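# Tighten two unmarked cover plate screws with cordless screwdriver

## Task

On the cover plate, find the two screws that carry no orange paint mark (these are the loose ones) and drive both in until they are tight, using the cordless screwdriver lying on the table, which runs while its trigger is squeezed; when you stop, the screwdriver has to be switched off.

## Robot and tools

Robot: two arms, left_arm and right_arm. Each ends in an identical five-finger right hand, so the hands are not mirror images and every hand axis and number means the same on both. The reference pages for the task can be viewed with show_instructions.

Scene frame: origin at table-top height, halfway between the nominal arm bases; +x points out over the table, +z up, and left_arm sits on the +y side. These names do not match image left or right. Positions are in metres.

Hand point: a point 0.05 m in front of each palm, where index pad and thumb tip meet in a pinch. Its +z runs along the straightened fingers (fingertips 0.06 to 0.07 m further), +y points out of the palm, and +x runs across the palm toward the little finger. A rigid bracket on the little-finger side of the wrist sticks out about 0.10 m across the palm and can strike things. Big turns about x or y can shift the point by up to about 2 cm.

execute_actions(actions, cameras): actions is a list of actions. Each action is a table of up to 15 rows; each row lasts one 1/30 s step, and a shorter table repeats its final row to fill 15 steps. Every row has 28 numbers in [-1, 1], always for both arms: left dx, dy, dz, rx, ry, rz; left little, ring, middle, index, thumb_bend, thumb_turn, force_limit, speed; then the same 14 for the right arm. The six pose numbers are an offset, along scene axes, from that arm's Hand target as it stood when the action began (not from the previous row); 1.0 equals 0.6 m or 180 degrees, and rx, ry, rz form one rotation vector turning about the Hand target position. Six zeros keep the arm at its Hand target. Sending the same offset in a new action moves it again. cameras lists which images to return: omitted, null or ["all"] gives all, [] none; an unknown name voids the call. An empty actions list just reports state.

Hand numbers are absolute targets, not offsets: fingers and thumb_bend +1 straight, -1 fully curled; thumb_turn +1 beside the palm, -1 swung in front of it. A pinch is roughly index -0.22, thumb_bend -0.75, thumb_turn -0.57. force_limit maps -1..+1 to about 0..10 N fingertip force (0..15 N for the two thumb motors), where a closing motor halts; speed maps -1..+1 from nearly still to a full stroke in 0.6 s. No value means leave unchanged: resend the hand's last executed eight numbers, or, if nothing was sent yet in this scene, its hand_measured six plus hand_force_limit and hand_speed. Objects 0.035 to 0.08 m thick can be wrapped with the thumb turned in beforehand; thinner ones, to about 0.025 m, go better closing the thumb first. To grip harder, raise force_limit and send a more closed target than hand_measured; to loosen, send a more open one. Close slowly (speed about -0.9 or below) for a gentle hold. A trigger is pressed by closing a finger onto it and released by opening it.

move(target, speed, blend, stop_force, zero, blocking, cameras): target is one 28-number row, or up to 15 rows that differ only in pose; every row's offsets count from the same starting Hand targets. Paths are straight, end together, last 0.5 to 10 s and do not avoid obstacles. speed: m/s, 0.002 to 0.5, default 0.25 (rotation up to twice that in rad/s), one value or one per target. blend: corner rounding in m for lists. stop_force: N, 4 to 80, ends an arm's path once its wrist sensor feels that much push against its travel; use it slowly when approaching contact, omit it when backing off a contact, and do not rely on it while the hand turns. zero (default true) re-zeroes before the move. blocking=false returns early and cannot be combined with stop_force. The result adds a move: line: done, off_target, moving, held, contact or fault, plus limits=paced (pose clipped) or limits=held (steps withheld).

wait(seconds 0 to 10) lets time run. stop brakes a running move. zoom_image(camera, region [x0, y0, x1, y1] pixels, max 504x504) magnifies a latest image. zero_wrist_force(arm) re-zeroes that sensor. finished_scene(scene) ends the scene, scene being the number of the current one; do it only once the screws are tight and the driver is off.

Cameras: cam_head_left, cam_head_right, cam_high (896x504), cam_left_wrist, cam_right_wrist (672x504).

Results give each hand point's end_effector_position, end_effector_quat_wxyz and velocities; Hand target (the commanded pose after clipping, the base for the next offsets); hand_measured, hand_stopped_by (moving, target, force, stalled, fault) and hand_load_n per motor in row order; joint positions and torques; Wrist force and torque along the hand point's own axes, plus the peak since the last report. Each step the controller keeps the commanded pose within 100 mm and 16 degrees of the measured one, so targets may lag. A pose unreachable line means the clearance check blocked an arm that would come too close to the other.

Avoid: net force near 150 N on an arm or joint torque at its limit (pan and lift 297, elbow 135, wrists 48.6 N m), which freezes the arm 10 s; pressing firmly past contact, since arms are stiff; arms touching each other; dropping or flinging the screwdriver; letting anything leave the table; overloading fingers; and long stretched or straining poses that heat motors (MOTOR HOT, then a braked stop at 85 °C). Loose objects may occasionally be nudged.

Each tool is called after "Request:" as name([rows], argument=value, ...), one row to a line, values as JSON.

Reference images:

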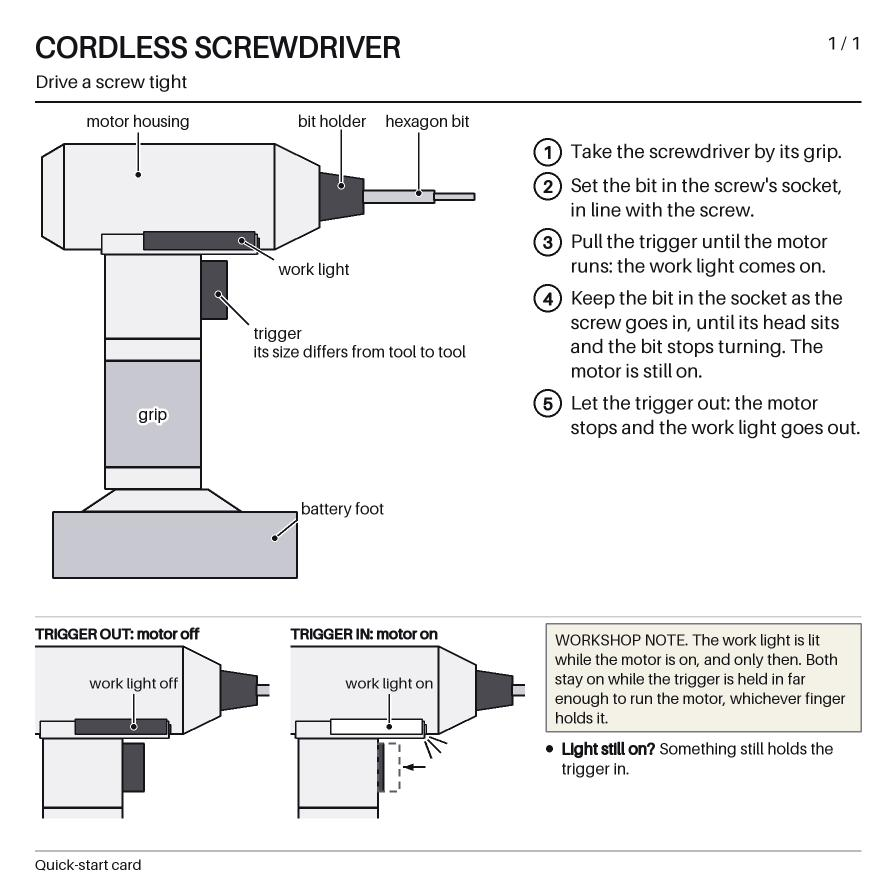

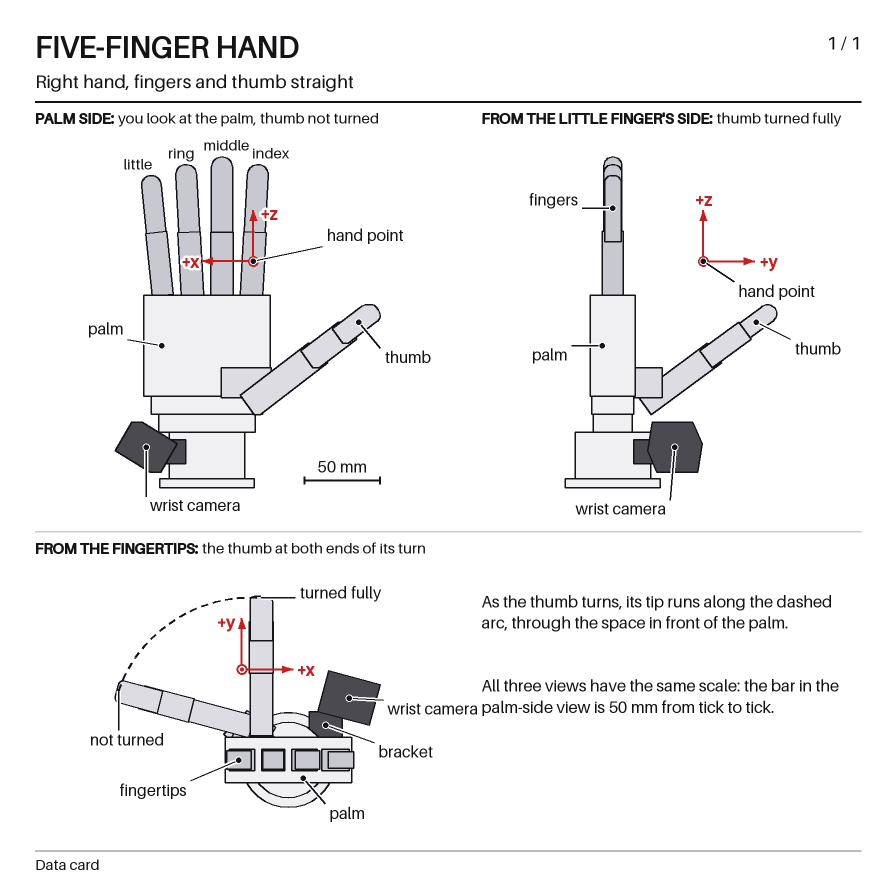

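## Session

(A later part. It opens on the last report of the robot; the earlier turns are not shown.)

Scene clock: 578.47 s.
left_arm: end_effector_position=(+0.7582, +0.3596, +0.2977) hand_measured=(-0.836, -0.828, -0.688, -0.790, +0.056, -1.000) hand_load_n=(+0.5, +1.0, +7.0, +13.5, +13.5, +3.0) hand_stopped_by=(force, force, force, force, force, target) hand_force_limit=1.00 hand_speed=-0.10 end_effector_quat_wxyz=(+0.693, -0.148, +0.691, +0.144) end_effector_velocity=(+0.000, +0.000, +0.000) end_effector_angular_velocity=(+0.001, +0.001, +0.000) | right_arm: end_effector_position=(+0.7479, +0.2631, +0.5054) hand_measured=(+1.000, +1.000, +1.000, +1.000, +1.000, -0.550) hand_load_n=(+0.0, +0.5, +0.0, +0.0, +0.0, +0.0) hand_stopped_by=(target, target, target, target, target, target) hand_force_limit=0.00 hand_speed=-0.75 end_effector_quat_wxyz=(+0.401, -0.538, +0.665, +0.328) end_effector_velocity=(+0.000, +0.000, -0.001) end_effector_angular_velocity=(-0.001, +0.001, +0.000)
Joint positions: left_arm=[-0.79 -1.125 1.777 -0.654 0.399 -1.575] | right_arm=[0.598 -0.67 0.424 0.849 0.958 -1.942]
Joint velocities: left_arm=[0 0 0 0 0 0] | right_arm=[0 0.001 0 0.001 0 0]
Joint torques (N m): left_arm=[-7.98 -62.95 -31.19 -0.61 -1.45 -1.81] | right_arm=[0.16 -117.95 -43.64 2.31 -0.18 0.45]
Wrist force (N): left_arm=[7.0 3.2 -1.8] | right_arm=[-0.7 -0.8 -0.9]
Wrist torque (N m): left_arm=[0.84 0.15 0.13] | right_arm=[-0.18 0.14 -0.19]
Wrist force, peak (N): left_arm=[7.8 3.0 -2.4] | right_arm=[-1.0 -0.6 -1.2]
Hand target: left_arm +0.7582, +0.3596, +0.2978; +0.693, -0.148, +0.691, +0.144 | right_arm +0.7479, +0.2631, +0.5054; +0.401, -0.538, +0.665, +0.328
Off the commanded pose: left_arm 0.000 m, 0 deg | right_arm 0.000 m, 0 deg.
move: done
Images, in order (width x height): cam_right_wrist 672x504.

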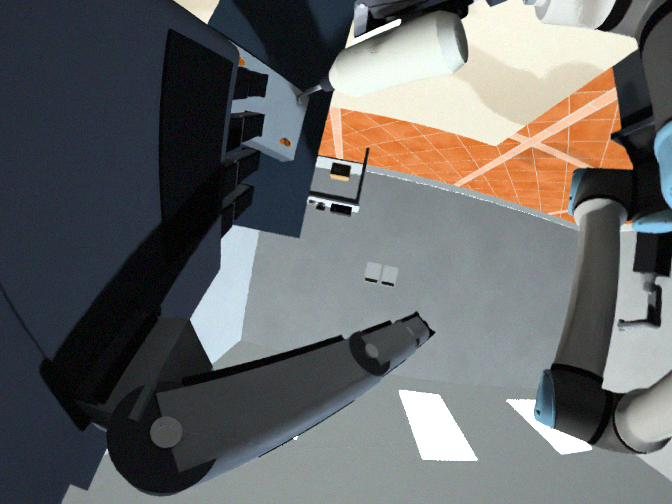

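Request:
move(target=[-0.01021,-0.00857,0,0,0,0,-0.97,-0.97,-0.97,-1,-0.97,-1,1,-0.1,0,0,0,0,0,0,1,1,1,1,1,-0.55,0.0,-0.75], speed=0.012, cameras=["cam_right_wrist"])

Request:
zoom_image(camera="cam_right_wrist", region=[290, 85, 320, 107])

Request:
zoom_image(camera="cam_right_wrist", region=[280, 60, 350, 112])

Scene clock: 579.80 s.
left_arm: end_effector_position=(+0.7519, +0.3543, +0.2978) hand_measured=(-0.836, -0.828, -0.688, -0.790, +0.056, -1.000) hand_load_n=(+1.0, +1.5, +7.0, +14.0, +13.5, +2.5) hand_stopped_by=(force, force, force, force, force, target) hand_force_limit=1.00 hand_speed=-0.10 end_effector_quat_wxyz=(+0.693, -0.148, +0.691, +0.144) end_effector_velocity=(+0.000, +0.000, +0.000) end_effector_angular_velocity=(+0.000, +0.000, +0.000) | right_arm: end_effector_position=(+0.7479, +0.2631, +0.5054) hand_measured=(+1.000, +1.000, +1.000, +1.000, +1.000, -0.550) hand_load_n=(+0.0, +0.0, +0.0, +0.0, +0.0, -0.5) hand_stopped_by=(target, target, target, target, target, target) hand_force_limit=0.00 hand_speed=-0.75 end_effector_quat_wxyz=(+0.401, -0.538, +0.665, +0.328) end_effector_velocity=(+0.000, +0.000, +0.000) end_effector_angular_velocity=(-0.001, +0.001, +0.000)
Joint positions: left_arm=[-0.801 -1.129 1.783 -0.656 0.388 -1.575] | right_arm=[0.598 -0.67 0.424 0.849 0.958 -1.942]
Joint velocities: left_arm=[-0.001 0 0 0 -0.001 -0.001] | right_arm=[0 0 0 0.001 0 0]
Joint torques (N m): left_arm=[9.81 -78.4 -30.72 -3.92 0.7 1.13] | right_arm=[0.31 -118.07 -43.73 2.37 -0.25 0.35]
Wrist force (N): left_arm=[6.6 4.1 -2.2] | right_arm=[-0.6 -0.4 -0.8]
Wrist torque (N m): left_arm=[0.79 -0.01 0.15] | right_arm=[-0.14 0.12 -0.17]
Wrist force, peak (N): left_arm=[7.7 3.8 -2.6] | right_arm=[-1.1 -0.8 -1.1]
Hand target: left_arm +0.7520, +0.3544, +0.2978; +0.693, -0.148, +0.691, +0.144 | right_arm +0.7479, +0.2631, +0.5054; +0.401, -0.538, +0.665, +0.328
Off the commanded pose: left_arm 0.000 m, 0 deg | right_arm 0.000 m, 0 deg.
move: done
Images, in order (width x height): cam_right_wrist 672x504.

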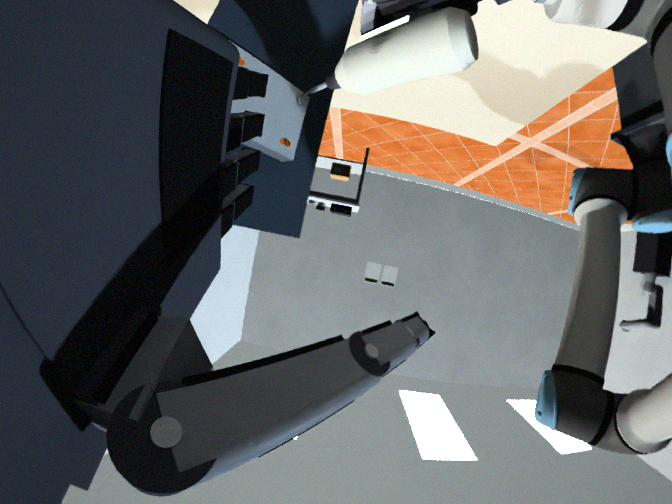

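Scaled by 16.800 from the camera's 672x504 image, which has a finer 960x720 frame.

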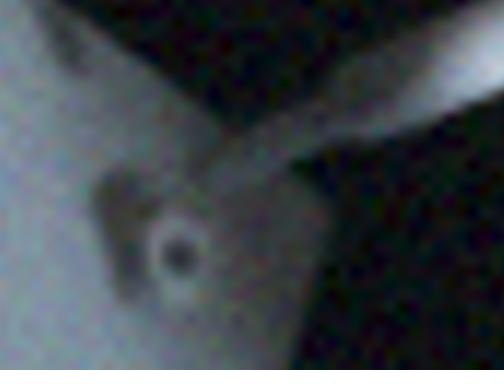

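Scaled by 7.200 from the camera's 672x504 image, which has a finer 960x720 frame.

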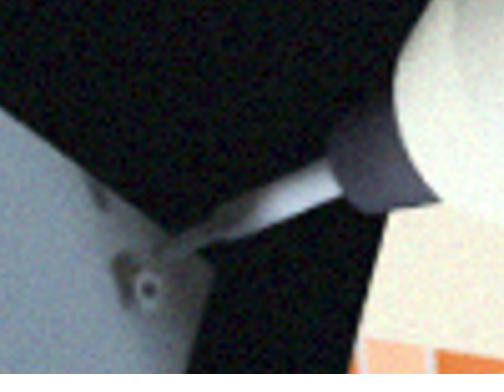

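Request:
move(target=[-0.0035,0.0042,0.0025,0,0,0,-0.97,-0.97,-0.97,-1,-0.97,-1,1,-0.1,0,0,0,0,0,0,1,1,1,1,1,-0.55,0.0,-0.75], speed=0.012, cameras=["cam_right_wrist"])

Request:
zoom_image(camera="cam_right_wrist", region=[290, 85, 320, 107])

Request:
zoom_image(camera="cam_right_wrist", region=[288, 70, 336, 106])

Scene clock: 580.90 s.
left_arm: end_effector_position=(+0.7499, +0.3570, +0.2993) hand_measured=(-0.836, -0.828, -0.688, -0.790, +0.056, -1.000) hand_load_n=(+1.0, +1.5, +7.0, +14.0, +13.0, +2.5) hand_stopped_by=(force, force, force, force, force, target) hand_force_limit=1.00 hand_speed=-0.10 end_effector_quat_wxyz=(+0.693, -0.148, +0.691, +0.144) end_effector_velocity=(+0.000, +0.000, -0.001) end_effector_angular_velocity=(+0.000, +0.000, +0.001) | right_arm: end_effector_position=(+0.7479, +0.2631, +0.5054) hand_measured=(+1.000, +1.000, +1.000, +1.000, +1.000, -0.550) hand_load_n=(+0.0, +0.0, +0.0, +0.0, +0.0, -0.5) hand_stopped_by=(target, target, target, target, target, target) hand_force_limit=0.00 hand_speed=-0.75 end_effector_quat_wxyz=(+0.401, -0.538, +0.665, +0.328) end_effector_velocity=(+0.000, +0.000, +0.000) end_effector_angular_velocity=(+0.000, +0.000, +0.000)
Joint positions: left_arm=[-0.8 -1.135 1.789 -0.656 0.388 -1.575] | right_arm=[0.598 -0.67 0.424 0.849 0.958 -1.942]
Joint velocities: left_arm=[0 0.001 0 0 -0.001 -0.001] | right_arm=[0 0 0 0.001 0 0]
Joint torques (N m): left_arm=[7.47 -73.12 -31.9 1.73 2.29 3.3] | right_arm=[0.98 -117.31 -44.01 2.23 -0.13 0.28]
Wrist force (N): left_arm=[6.4 3.7 -2.5] | right_arm=[-0.8 -0.3 -0.6]
Wrist torque (N m): left_arm=[0.75 0.04 0.12] | right_arm=[-0.13 0.13 -0.18]
Wrist force, peak (N): left_arm=[6.4 4.5 -2.3] | right_arm=[-1.1 -0.8 -1.2]
Hand target: left_arm +0.7499, +0.3569, +0.2993; +0.693, -0.148, +0.691, +0.144 | right_arm +0.7479, +0.2631, +0.5054; +0.401, -0.538, +0.665, +0.328
Off the commanded pose: left_arm 0.000 m, 0 deg | right_arm 0.000 m, 0 deg.
move: done
Images, in order (width x height): cam_right_wrist 672x504.

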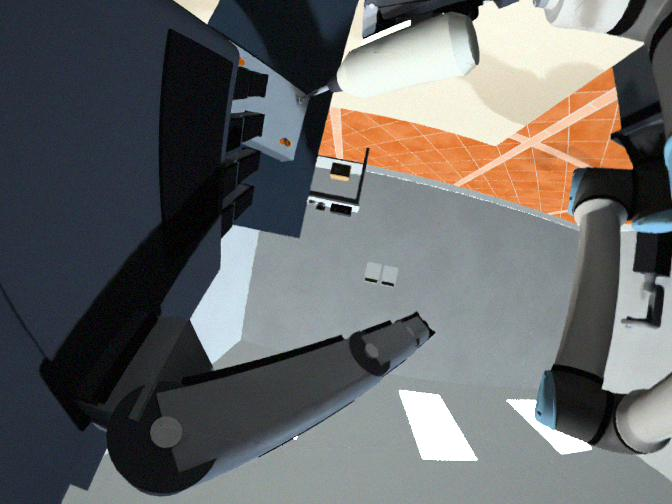

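Scaled by 16.800 from the camera's 672x504 image, which has a finer 960x720 frame.

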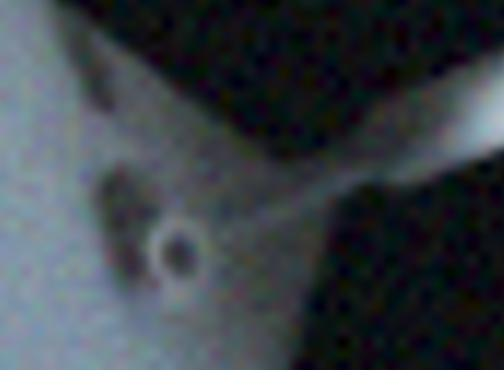

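Scaled by 10.500 from the camera's 672x504 image, which has a finer 960x720 frame.

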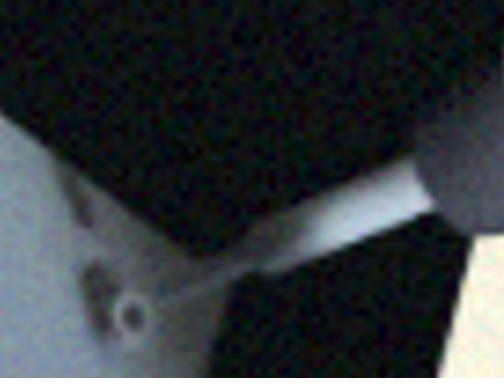

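Request:
move(target=[-0.0015,0.0018,0.0013,0,0,0,-0.97,-0.97,-0.97,-1,-0.97,-1,1,-0.1,0,0,0,0,0,0,1,1,1,1,1,-0.55,0.0,-0.75], speed=0.012, cameras=["cam_right_wrist"])

Request:
zoom_image(camera="cam_right_wrist", region=[290, 85, 320, 107])

Request:
zoom_image(camera="cam_right_wrist", region=[294, 92, 312, 105])

Scene clock: 581.77 s.
left_arm: end_effector_position=(+0.7490, +0.3580, +0.3001) hand_measured=(-0.836, -0.828, -0.688, -0.790, +0.056, -1.000) hand_load_n=(+1.0, +1.5, +7.0, +14.0, +13.0, +2.5) hand_stopped_by=(force, force, force, force, force, target) hand_force_limit=1.00 hand_speed=-0.10 end_effector_quat_wxyz=(+0.693, -0.148, +0.691, +0.144) end_effector_velocity=(+0.000, +0.000, +0.000) end_effector_angular_velocity=(+0.000, +0.000, +0.000) | right_arm: end_effector_position=(+0.7479, +0.2631, +0.5054) hand_measured=(+1.000, +1.000, +1.000, +1.000, +1.000, -0.550) hand_load_n=(+0.0, +0.0, +0.0, +0.0, +0.0, +0.0) hand_stopped_by=(target, target, target, target, target, target) hand_force_limit=0.00 hand_speed=-0.75 end_effector_quat_wxyz=(+0.401, -0.538, +0.665, +0.328) end_effector_velocity=(+0.000, +0.000, -0.001) end_effector_angular_velocity=(+0.000, +0.001, +0.001)
Joint positions: left_arm=[-0.8 -1.137 1.791 -0.656 0.389 -1.575] | right_arm=[0.598 -0.67 0.424 0.849 0.958 -1.942]
Joint velocities: left_arm=[0 0 0 -0.001 0 0] | right_arm=[0 0.001 0 0 0 0]
Joint torques (N m): left_arm=[11.3 -81.8 -27.26 1.9 2.28 2.73] | right_arm=[1.57 -118.77 -43.59 2.36 -0.24 0.36]
Wrist force (N): left_arm=[6.6 3.8 -2.4] | right_arm=[-0.8 -0.3 -1.0]
Wrist torque (N m): left_arm=[0.76 0.01 0.14] | right_arm=[-0.11 0.16 -0.18]
Wrist force, peak (N): left_arm=[6.8 3.8 -2.3] | right_arm=[-0.8 -0.6 -1.3]
Hand target: left_arm +0.7490, +0.3580, +0.3001; +0.693, -0.148, +0.691, +0.144 | right_arm +0.7479, +0.2631, +0.5054; +0.401, -0.538, +0.665, +0.328
Off the commanded pose: left_arm 0.000 m, 0 deg | right_arm 0.000 m, 0 deg.
move: done
Images, in order (width x height): cam_right_wrist 672x504.

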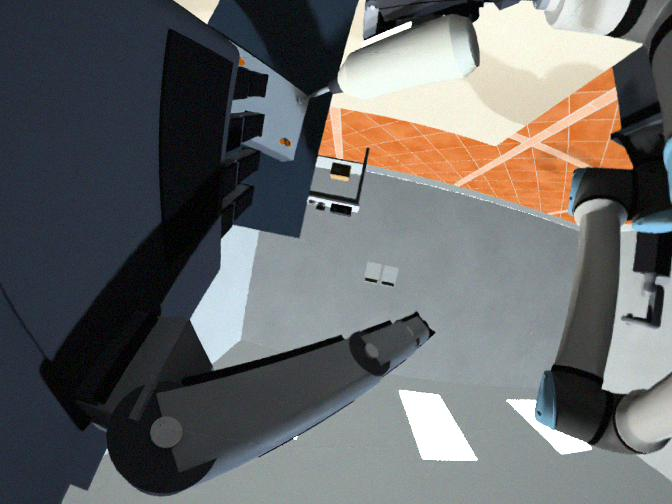

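Scaled by 16.800 from the camera's 672x504 image, which has a finer 960x720 frame.

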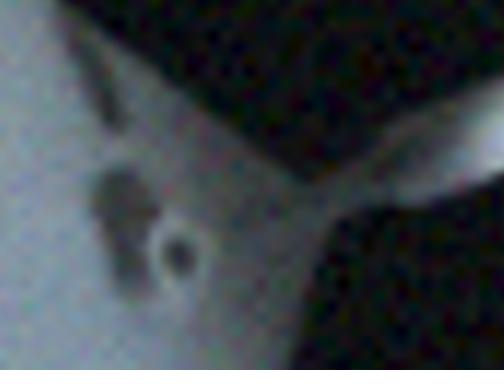

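Scaled by 28.000 from the camera's 672x504 image, which has a finer 960x720 frame.

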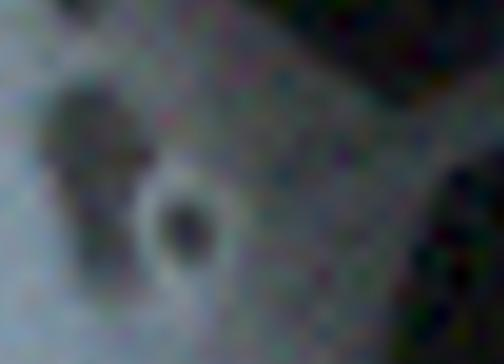

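Request:
move(target=[0.0152,0.0132,0.0003,0,0,0,-0.97,-0.97,-0.97,-1,-0.97,-1,1,-0.1,0,0,0,0,0,0,1,1,1,1,1,-0.55,0.0,-0.75], speed=0.004, stop_force=4, cameras=["cam_right_wrist"])

Request:
zoom_image(camera="cam_right_wrist", region=[290, 85, 320, 107])

Scene clock: 584.57 s.
left_arm: end_effector_position=(+0.7536, +0.3619, +0.3001) hand_measured=(-0.836, -0.828, -0.688, -0.790, +0.056, -1.000) hand_load_n=(+2.5, +2.5, +7.0, +14.0, +13.0, +2.0) hand_stopped_by=(force, force, force, force, force, target) hand_force_limit=1.00 hand_speed=-0.10 end_effector_quat_wxyz=(+0.693, -0.148, +0.691, +0.144) end_effector_velocity=(+0.000, +0.000, -0.001) end_effector_angular_velocity=(+0.002, +0.002, +0.000) | right_arm: end_effector_position=(+0.7479, +0.2631, +0.5054) hand_measured=(+1.000, +1.000, +1.000, +1.000, +1.000, -0.550) hand_load_n=(+0.0, +0.0, +0.0, +0.0, -0.5, +0.0) hand_stopped_by=(target, target, target, target, target, target) hand_force_limit=0.00 hand_speed=-0.75 end_effector_quat_wxyz=(+0.401, -0.538, +0.665, +0.328) end_effector_velocity=(+0.000, +0.000, +0.000) end_effector_angular_velocity=(+0.000, +0.000, +0.000)
Joint positions: left_arm=[-0.792 -1.135 1.786 -0.654 0.397 -1.575] | right_arm=[0.598 -0.67 0.424 0.849 0.958 -1.942]
Joint velocities: left_arm=[0.001 0.001 0 0.001 0 0] | right_arm=[0 0 0 0 0 0]
Joint torques (N m): left_arm=[-11.3 -81.15 -24.28 -3 -2.32 0.63] | right_arm=[2.44 -117.45 -43.98 2.4 -0.2 0.14]
Wrist force (N): left_arm=[6.6 3.8 -3.4] | right_arm=[-0.8 -0.6 -0.8]
Wrist torque (N m): left_arm=[0.75 -0.02 0.13] | right_arm=[-0.17 0.15 -0.19]
Wrist force, peak (N): left_arm=[6.8 2.5 -7.2] | right_arm=[-1.2 -0.9 -1.0]
Hand target: left_arm +0.7536, +0.3619, +0.3002; +0.693, -0.148, +0.691, +0.144 | right_arm +0.7479, +0.2631, +0.5054; +0.401, -0.538, +0.665, +0.328
Off the commanded pose: left_arm 0.006 m, 0 deg | right_arm 0.000 m, 0 deg.
move: contact (left_arm)
Images, in order (width x height): cam_right_wrist 672x504.

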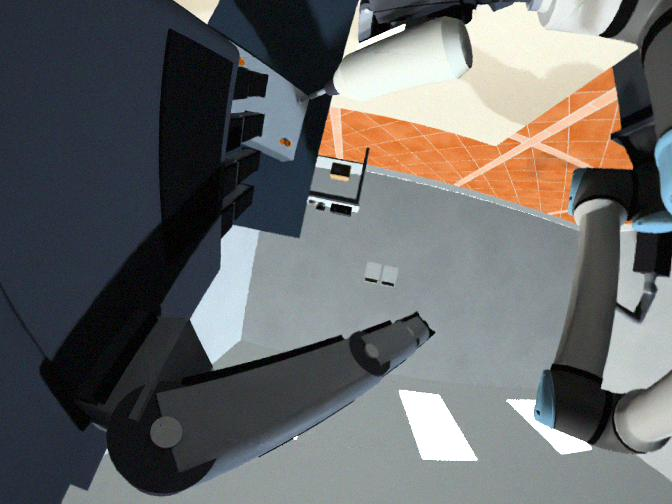

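Scaled by 16.800 from the camera's 672x504 image, which has a finer 960x720 frame.

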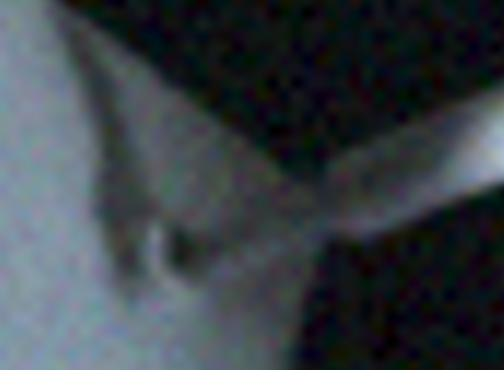

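Request:
move(target=[0.0038,0.0032,0,0,0,0,-0.97,-0.97,-0.97,-1,-0.97,-1,1,-0.1,0,0,0,0,0,0,1,1,1,1,1,-0.55,0.0,-0.75], speed=0.002, stop_force=7, cameras=["cam_right_wrist"])

Request:
zoom_image(camera="cam_right_wrist", region=[290, 85, 320, 107])

Scene clock: 586.33 s.
left_arm: end_effector_position=(+0.7539, +0.3623, +0.3002) hand_measured=(-0.836, -0.828, -0.688, -0.790, +0.056, -1.000) hand_load_n=(+5.5, +4.0, +6.5, +13.0, +13.5, +0.5) hand_stopped_by=(force, force, force, force, force, target) hand_force_limit=1.00 hand_speed=-0.10 end_effector_quat_wxyz=(+0.693, -0.148, +0.691, +0.144) end_effector_velocity=(+0.000, +0.000, +0.000) end_effector_angular_velocity=(+0.000, +0.000, +0.000) | right_arm: end_effector_position=(+0.7479, +0.2631, +0.5054) hand_measured=(+1.000, +1.000, +1.000, +1.000, +1.000, -0.550) hand_load_n=(+0.0, +0.0, +0.0, +0.0, +0.0, +0.0) hand_stopped_by=(target, target, target, target, target, target) hand_force_limit=0.00 hand_speed=-0.75 end_effector_quat_wxyz=(+0.401, -0.538, +0.665, +0.328) end_effector_velocity=(+0.000, +0.000, +0.001) end_effector_angular_velocity=(+0.001, -0.001, +0.000)
Joint positions: left_arm=[-0.791 -1.135 1.786 -0.654 0.398 -1.575] | right_arm=[0.598 -0.67 0.424 0.849 0.958 -1.942]
Joint velocities: left_arm=[0.001 0 0 0 0.001 -0.001] | right_arm=[0 -0.001 0 0 0 0]
Joint torques (N m): left_arm=[-8.41 -82.76 -25.52 1.31 -2 0.96] | right_arm=[3.09 -118.18 -43.48 2.24 -0.22 0.37]
Wrist force (N): left_arm=[5.4 2.9 -8.6] | right_arm=[-0.8 -0.6 -0.8]
Wrist torque (N m): left_arm=[0.82 -0.30 0.20] | right_arm=[-0.16 0.16 -0.20]
Wrist force, peak (N): left_arm=[5.1 2.1 -11.3] | right_arm=[-0.9 -0.7 -1.3]
Hand target: left_arm +0.7539, +0.3623, +0.3002; +0.693, -0.148, +0.691, +0.144 | right_arm +0.7479, +0.2631, +0.5054; +0.401, -0.538, +0.665, +0.328
Off the commanded pose: left_arm 0.002 m, 0 deg | right_arm 0.000 m, 0 deg.
move: contact (left_arm)
Images, in order (width x height): cam_right_wrist 672x504.

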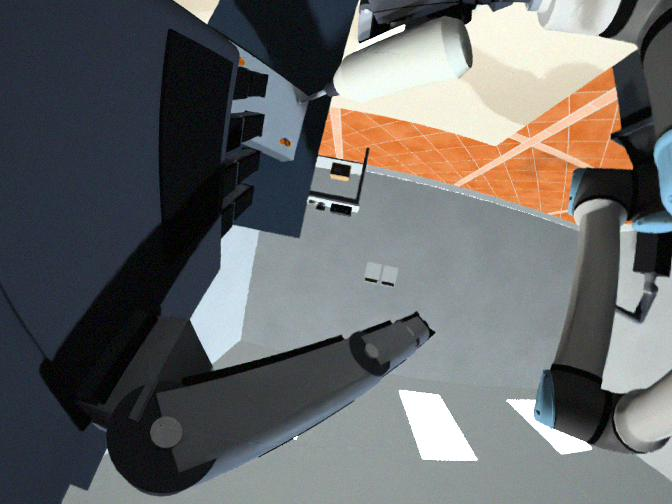

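Scaled by 16.800 from the camera's 672x504 image, which has a finer 960x720 frame.

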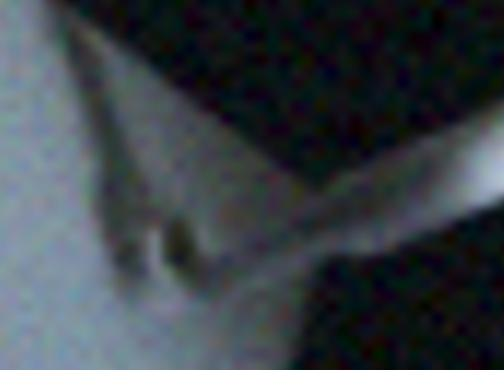

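Request:
zoom_image(camera="cam_right_wrist", region=[295, 93, 311, 105])

Scaled by 31.500 from the camera's 672x504 image, which has a finer 960x720 frame.

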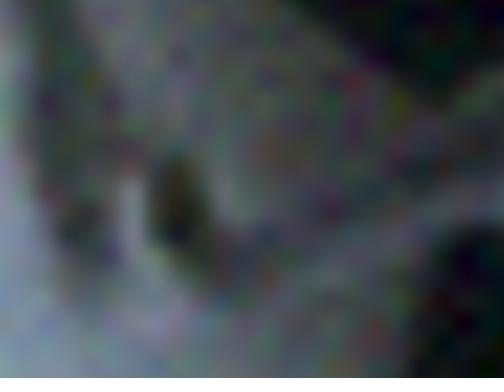

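Request:
move(target=[0.0002,0.0002,-0.004,0,0,0,-0.97,-0.97,-0.97,-1,-0.97,-1,1,-0.1,0,0,0,0,0,0,1,1,1,1,1,-0.55,0.0,-0.75], speed=0.002, stop_force=7, cameras=["cam_right_wrist"])

Request:
zoom_image(camera="cam_right_wrist", region=[290, 85, 320, 107])

Scene clock: 588.80 s.
left_arm: end_effector_position=(+0.7540, +0.3625, +0.2978) hand_measured=(-0.836, -0.828, -0.688, -0.790, +0.056, -1.000) hand_load_n=(+4.5, +3.0, +7.0, +12.0, +14.0, +1.5) hand_stopped_by=(force, force, force, force, force, target) hand_force_limit=1.00 hand_speed=-0.10 end_effector_quat_wxyz=(+0.693, -0.148, +0.691, +0.144) end_effector_velocity=(+0.000, +0.000, +0.000) end_effector_angular_velocity=(-0.001, +0.000, +0.001) | right_arm: end_effector_position=(+0.7479, +0.2631, +0.5054) hand_measured=(+1.000, +1.000, +1.000, +1.000, +1.000, -0.550) hand_load_n=(+0.0, +0.0, +0.0, +0.0, +0.0, -0.5) hand_stopped_by=(target, target, target, target, target, target) hand_force_limit=0.00 hand_speed=-0.75 end_effector_quat_wxyz=(+0.401, -0.538, +0.665, +0.328) end_effector_velocity=(+0.000, +0.000, +0.000) end_effector_angular_velocity=(-0.001, +0.000, -0.001)
Joint positions: left_arm=[-0.791 -1.132 1.788 -0.658 0.398 -1.575] | right_arm=[0.598 -0.67 0.424 0.849 0.958 -1.942]
Joint velocities: left_arm=[0 0 0 0 0 0] | right_arm=[0 0 0 0 0 0]
Joint torques (N m): left_arm=[12.13 -57.17 -28.64 -2.79 0.86 -0.13] | right_arm=[4.23 -117.07 -43.9 2.19 -0.22 0.29]
Wrist force (N): left_arm=[5.3 0.5 -9.0] | right_arm=[-0.9 -0.2 -1.1]
Wrist torque (N m): left_arm=[1.12 -0.29 0.31] | right_arm=[-0.10 0.18 -0.18]
Wrist force, peak (N): left_arm=[5.6 2.7 -9.4] | right_arm=[-1.4 -0.9 -0.9]
Hand target: left_arm +0.7540, +0.3624, +0.2978; +0.693, -0.148, +0.691, +0.144 | right_arm +0.7479, +0.2631, +0.5054; +0.401, -0.538, +0.665, +0.328
Off the commanded pose: left_arm 0.000 m, 0 deg | right_arm 0.000 m, 0 deg.
move: done
Images, in order (width x height): cam_right_wrist 672x504.

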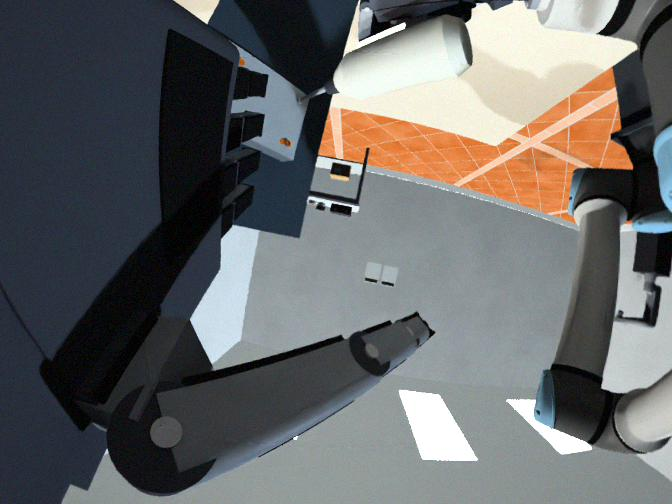

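Scaled by 16.800 from the camera's 672x504 image, which has a finer 960x720 frame.

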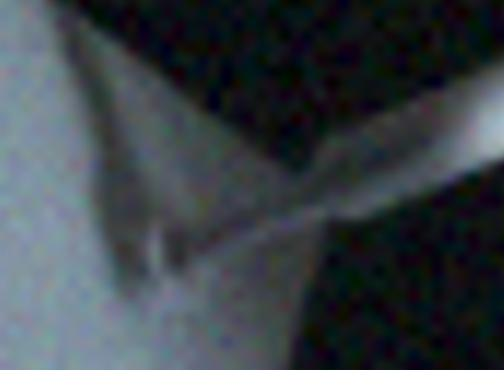

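Request:
move(target=[0.0015,-0.0014,0.0012,0,0,0,-0.97,-0.97,-0.97,-1,-0.97,-1,1,-0.1,0,0,0,0,0,0,1,1,1,1,1,-0.55,0.0,-0.75], speed=0.002, stop_force=7, cameras=["cam_right_wrist"])

Request:
zoom_image(camera="cam_right_wrist", region=[290, 85, 320, 107])

Scene clock: 590.57 s.
left_arm: end_effector_position=(+0.7549, +0.3616, +0.2985) hand_measured=(-0.836, -0.828, -0.688, -0.790, +0.056, -1.000) hand_load_n=(+4.0, +3.0, +7.0, +12.0, +14.0, +1.5) hand_stopped_by=(force, force, force, force, force, target) hand_force_limit=1.00 hand_speed=-0.10 end_effector_quat_wxyz=(+0.693, -0.148, +0.691, +0.144) end_effector_velocity=(+0.000, +0.000, +0.001) end_effector_angular_velocity=(-0.001, -0.001, +0.001) | right_arm: end_effector_position=(+0.7479, +0.2631, +0.5054) hand_measured=(+1.000, +1.000, +1.000, +1.000, +1.000, -0.550) hand_load_n=(+0.0, +0.0, +0.0, +0.0, +0.0, +0.0) hand_stopped_by=(target, target, target, target, target, target) hand_force_limit=0.00 hand_speed=-0.75 end_effector_quat_wxyz=(+0.401, -0.538, +0.665, +0.328) end_effector_velocity=(+0.000, +0.000, +0.000) end_effector_angular_velocity=(+0.001, -0.001, +0.000)
Joint positions: left_arm=[-0.791 -1.131 1.785 -0.656 0.398 -1.575] | right_arm=[0.598 -0.67 0.424 0.849 0.958 -1.942]
Joint velocities: left_arm=[0 -0.001 0 0 -0.001 -0.001] | right_arm=[0 0 0 -0.001 0 0]
Joint torques (N m): left_arm=[10.04 -58.13 -45.09 0.37 0.93 0.36] | right_arm=[4.52 -116.97 -43.74 2.28 -0.27 0.17]
Wrist force (N): left_arm=[5.2 4.3 -4.6] | right_arm=[-0.8 -0.5 -0.6]
Wrist torque (N m): left_arm=[0.66 -0.17 0.13] | right_arm=[-0.18 0.14 -0.19]
Wrist force, peak (N): left_arm=[6.2 0.9 -9.3] | right_arm=[-0.8 -0.7 -1.2]
Hand target: left_arm +0.7549, +0.3616, +0.2985; +0.693, -0.148, +0.691, +0.144 | right_arm +0.7479, +0.2631, +0.5054; +0.401, -0.538, +0.665, +0.328
Off the commanded pose: left_arm 0.000 m, 0 deg | right_arm 0.000 m, 0 deg.
move: done
Images, in order (width x height): cam_right_wrist 672x504.

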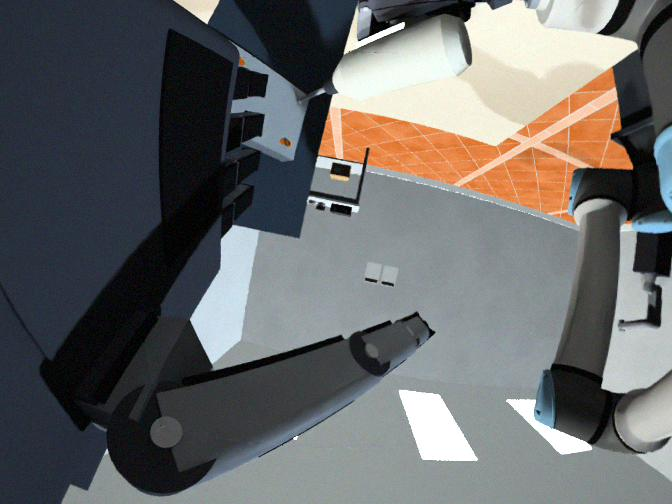

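Scaled by 16.800 from the camera's 672x504 image, which has a finer 960x720 frame.

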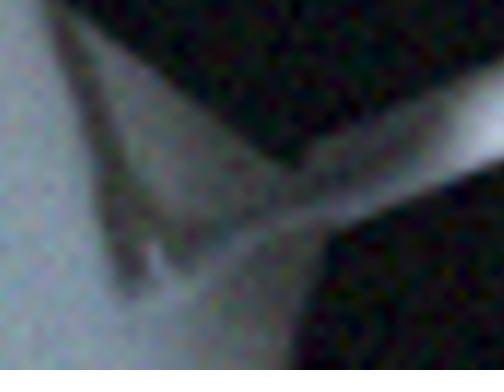

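Request:
move(target=[0.0038,0.0032,0,0,0,0,-0.97,-0.97,-0.97,-1,-0.97,-1,1,-0.1,0,0,0,0,0,0,1,1,1,1,1,-0.55,0.0,-0.75], speed=0.002, stop_force=4, cameras=["cam_right_wrist"])

Request:
zoom_image(camera="cam_right_wrist", region=[290, 85, 320, 107])

Scene clock: 591.40 s.
left_arm: end_effector_position=(+0.7550, +0.3617, +0.2985) hand_measured=(-0.836, -0.828, -0.688, -0.790, +0.056, -1.000) hand_load_n=(+4.5, +3.0, +6.5, +12.0, +13.5, +1.0) hand_stopped_by=(force, force, force, force, force, target) hand_force_limit=1.00 hand_speed=-0.10 end_effector_quat_wxyz=(+0.693, -0.148, +0.691, +0.144) end_effector_velocity=(+0.000, +0.000, +0.000) end_effector_angular_velocity=(-0.001, +0.000, +0.001) | right_arm: end_effector_position=(+0.7479, +0.2631, +0.5054) hand_measured=(+1.000, +1.000, +1.000, +1.000, +1.000, -0.550) hand_load_n=(-0.5, +0.0, +0.0, +0.0, +0.0, +0.0) hand_stopped_by=(target, target, target, target, target, target) hand_force_limit=0.00 hand_speed=-0.75 end_effector_quat_wxyz=(+0.401, -0.538, +0.665, +0.328) end_effector_velocity=(-0.001, +0.000, +0.001) end_effector_angular_velocity=(+0.000, -0.001, +0.000)
Joint positions: left_arm=[-0.791 -1.131 1.785 -0.656 0.398 -1.575] | right_arm=[0.598 -0.67 0.424 0.849 0.958 -1.942]
Joint velocities: left_arm=[0 0 0 0 0 -0.001] | right_arm=[0 -0.001 0 0.001 0 0]
Joint torques (N m): left_arm=[-8.24 -63.44 -44.83 -0.47 -1.83 0.38] | right_arm=[4.97 -116.31 -43.72 2.21 -0.03 0.27]
Wrist force (N): left_arm=[5.6 3.4 -6.6] | right_arm=[-1.1 -0.4 -0.9]
Wrist torque (N m): left_arm=[0.71 -0.18 0.13] | right_arm=[-0.14 0.19 -0.20]
Wrist force, peak (N): left_arm=[7.5 1.6 -11.6] | right_arm=[-0.8 -0.8 -1.1]
Hand target: left_arm +0.7550, +0.3617, +0.2985; +0.693, -0.148, +0.691, +0.144 | right_arm +0.7479, +0.2631, +0.5054; +0.401, -0.538, +0.665, +0.328
Off the commanded pose: left_arm 0.003 m, 0 deg | right_arm 0.000 m, 0 deg.
move: contact (left_arm)
Images, in order (width x height): cam_right_wrist 672x504.

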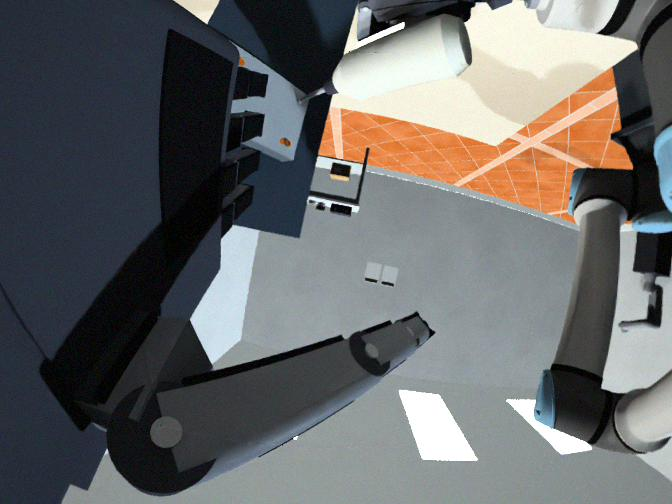

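Scaled by 16.800 from the camera's 672x504 image, which has a finer 960x720 frame.

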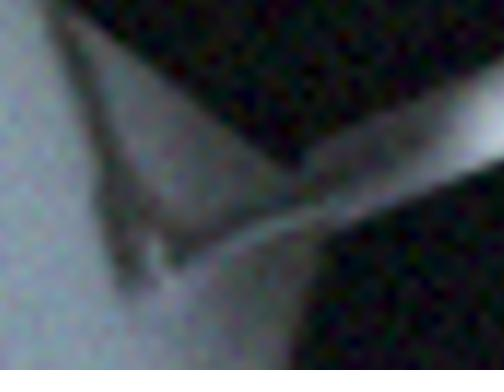

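Request:
zoom_image(camera="cam_right_wrist", region=[280, 0, 490, 140])

Scaled by 2.400 from the camera's 672x504 image, which has a finer 960x720 frame.

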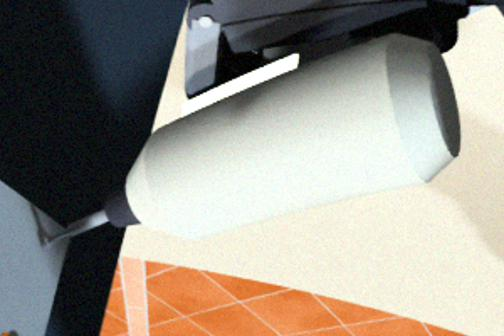

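Request:
execute_actions(actions=[])

Scene clock: 591.60 s.
left_arm: end_effector_position=(+0.7550, +0.3617, +0.2985) hand_measured=(-0.836, -0.828, -0.688, -0.790, +0.056, -1.000) hand_load_n=(+4.5, +3.0, +6.5, +12.0, +14.0, +1.0) hand_stopped_by=(force, force, force, force, force, target) hand_force_limit=1.00 hand_speed=-0.10 end_effector_quat_wxyz=(+0.693, -0.148, +0.691, +0.144) end_effector_velocity=(+0.000, +0.000, +0.000) end_effector_angular_velocity=(+0.001, +0.001, +0.000) | right_arm: end_effector_position=(+0.7479, +0.2631, +0.5054) hand_measured=(+1.000, +1.000, +1.000, +1.000, +1.000, -0.550) hand_load_n=(+0.0, +0.0, +0.0, +0.0, +0.0, +0.0) hand_stopped_by=(target, target, target, target, target, target) hand_force_limit=0.00 hand_speed=-0.75 end_effector_quat_wxyz=(+0.401, -0.538, +0.665, +0.328) end_effector_velocity=(+0.000, +0.000, +0.001) end_effector_angular_velocity=(+0.000, +0.000, +0.000)
Joint positions: left_arm=[-0.791 -1.131 1.785 -0.656 0.398 -1.575] | right_arm=[0.598 -0.67 0.424 0.849 0.958 -1.942]
Joint velocities: left_arm=[-0.001 0 0 0.001 0 0] | right_arm=[0 -0.001 0 0 0 0]
Joint torques (N m): left_arm=[-2.22 -67.34 -43.27 0.4 -1.67 0.12] | right_arm=[5.21 -115.59 -43.7 2.31 -0.24 0.37]
Wrist force (N): left_arm=[5.7 3.7 -6.0] | right_arm=[-0.9 -0.6 -0.7]
Wrist torque (N m): left_arm=[0.72 -0.20 0.14] | right_arm=[-0.17 0.16 -0.20]
Wrist force, peak (N): left_arm=[6.2 2.5 -9.5] | right_arm=[-1.2 -0.5 -0.7]
Hand target: left_arm +0.7550, +0.3617, +0.2985; +0.693, -0.148, +0.691, +0.144 | right_arm +0.7479, +0.2631, +0.5054; +0.401, -0.538, +0.665, +0.328
Off the commanded pose: left_arm 0.003 m, 0 deg | right_arm 0.000 m, 0 deg.

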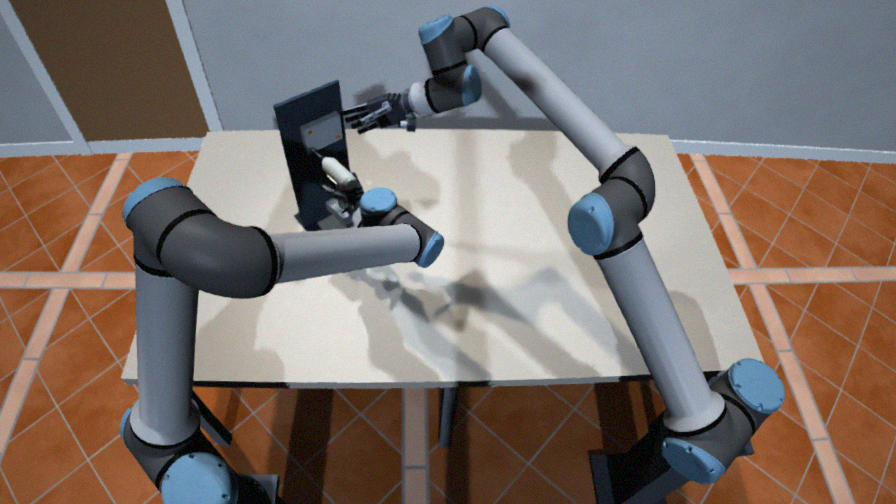

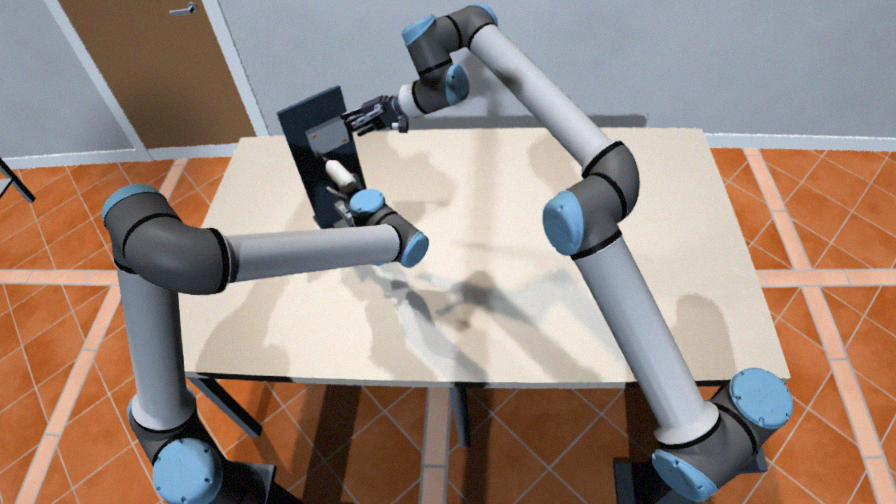

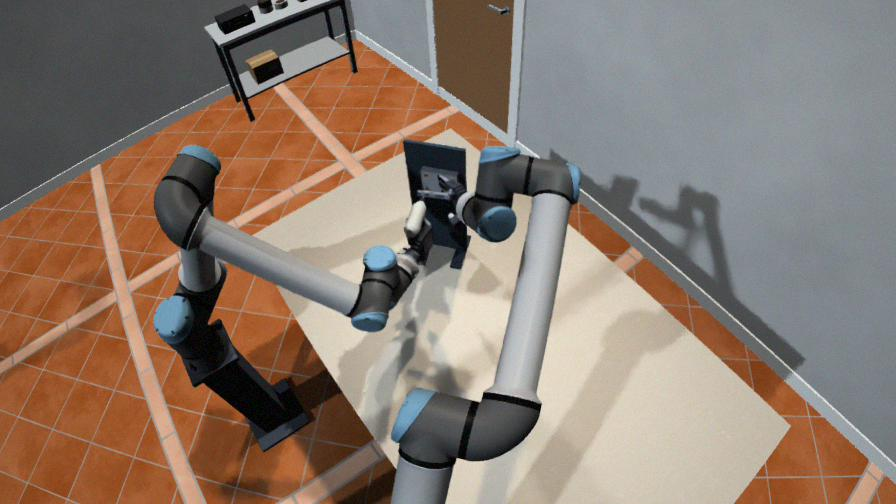

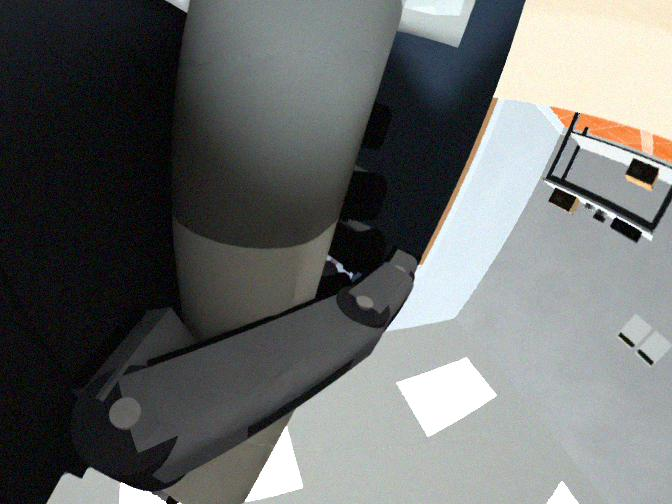

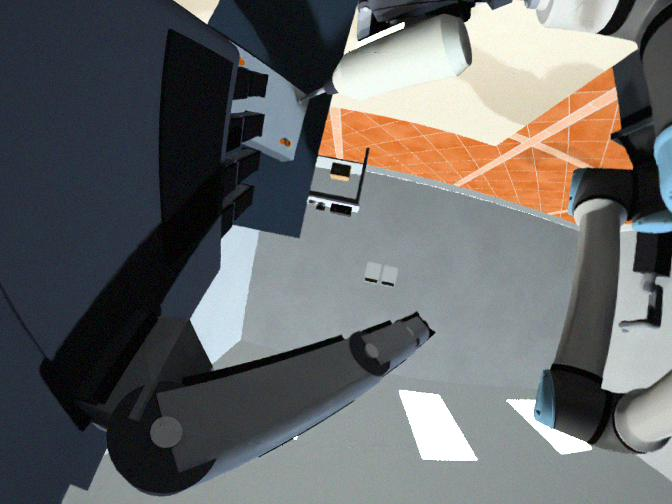

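Request:
zoom_image(camera="cam_head_right", region=[300, 140, 380, 200])

Request:
zoom_image(camera="cam_high", region=[395, 180, 445, 250])

Request:
zoom_image(camera="cam_right_wrist", region=[292, 78, 322, 108])

Scaled by 6.300.

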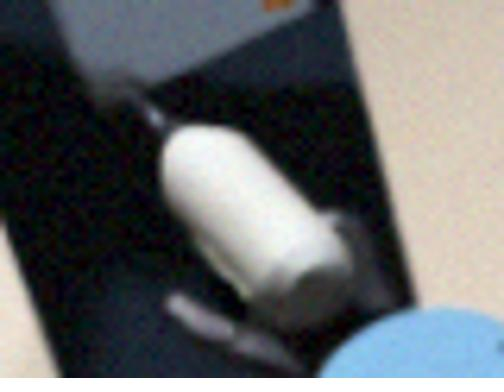

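Scaled by 7.200.

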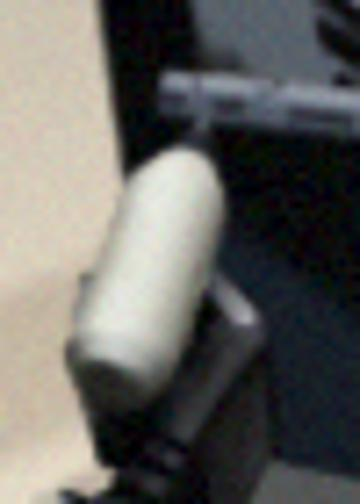

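Scaled by 16.800 from the camera's 672x504 image, which has a finer 960x720 frame.

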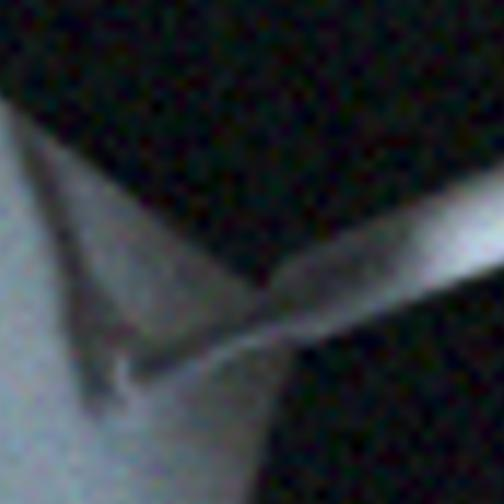

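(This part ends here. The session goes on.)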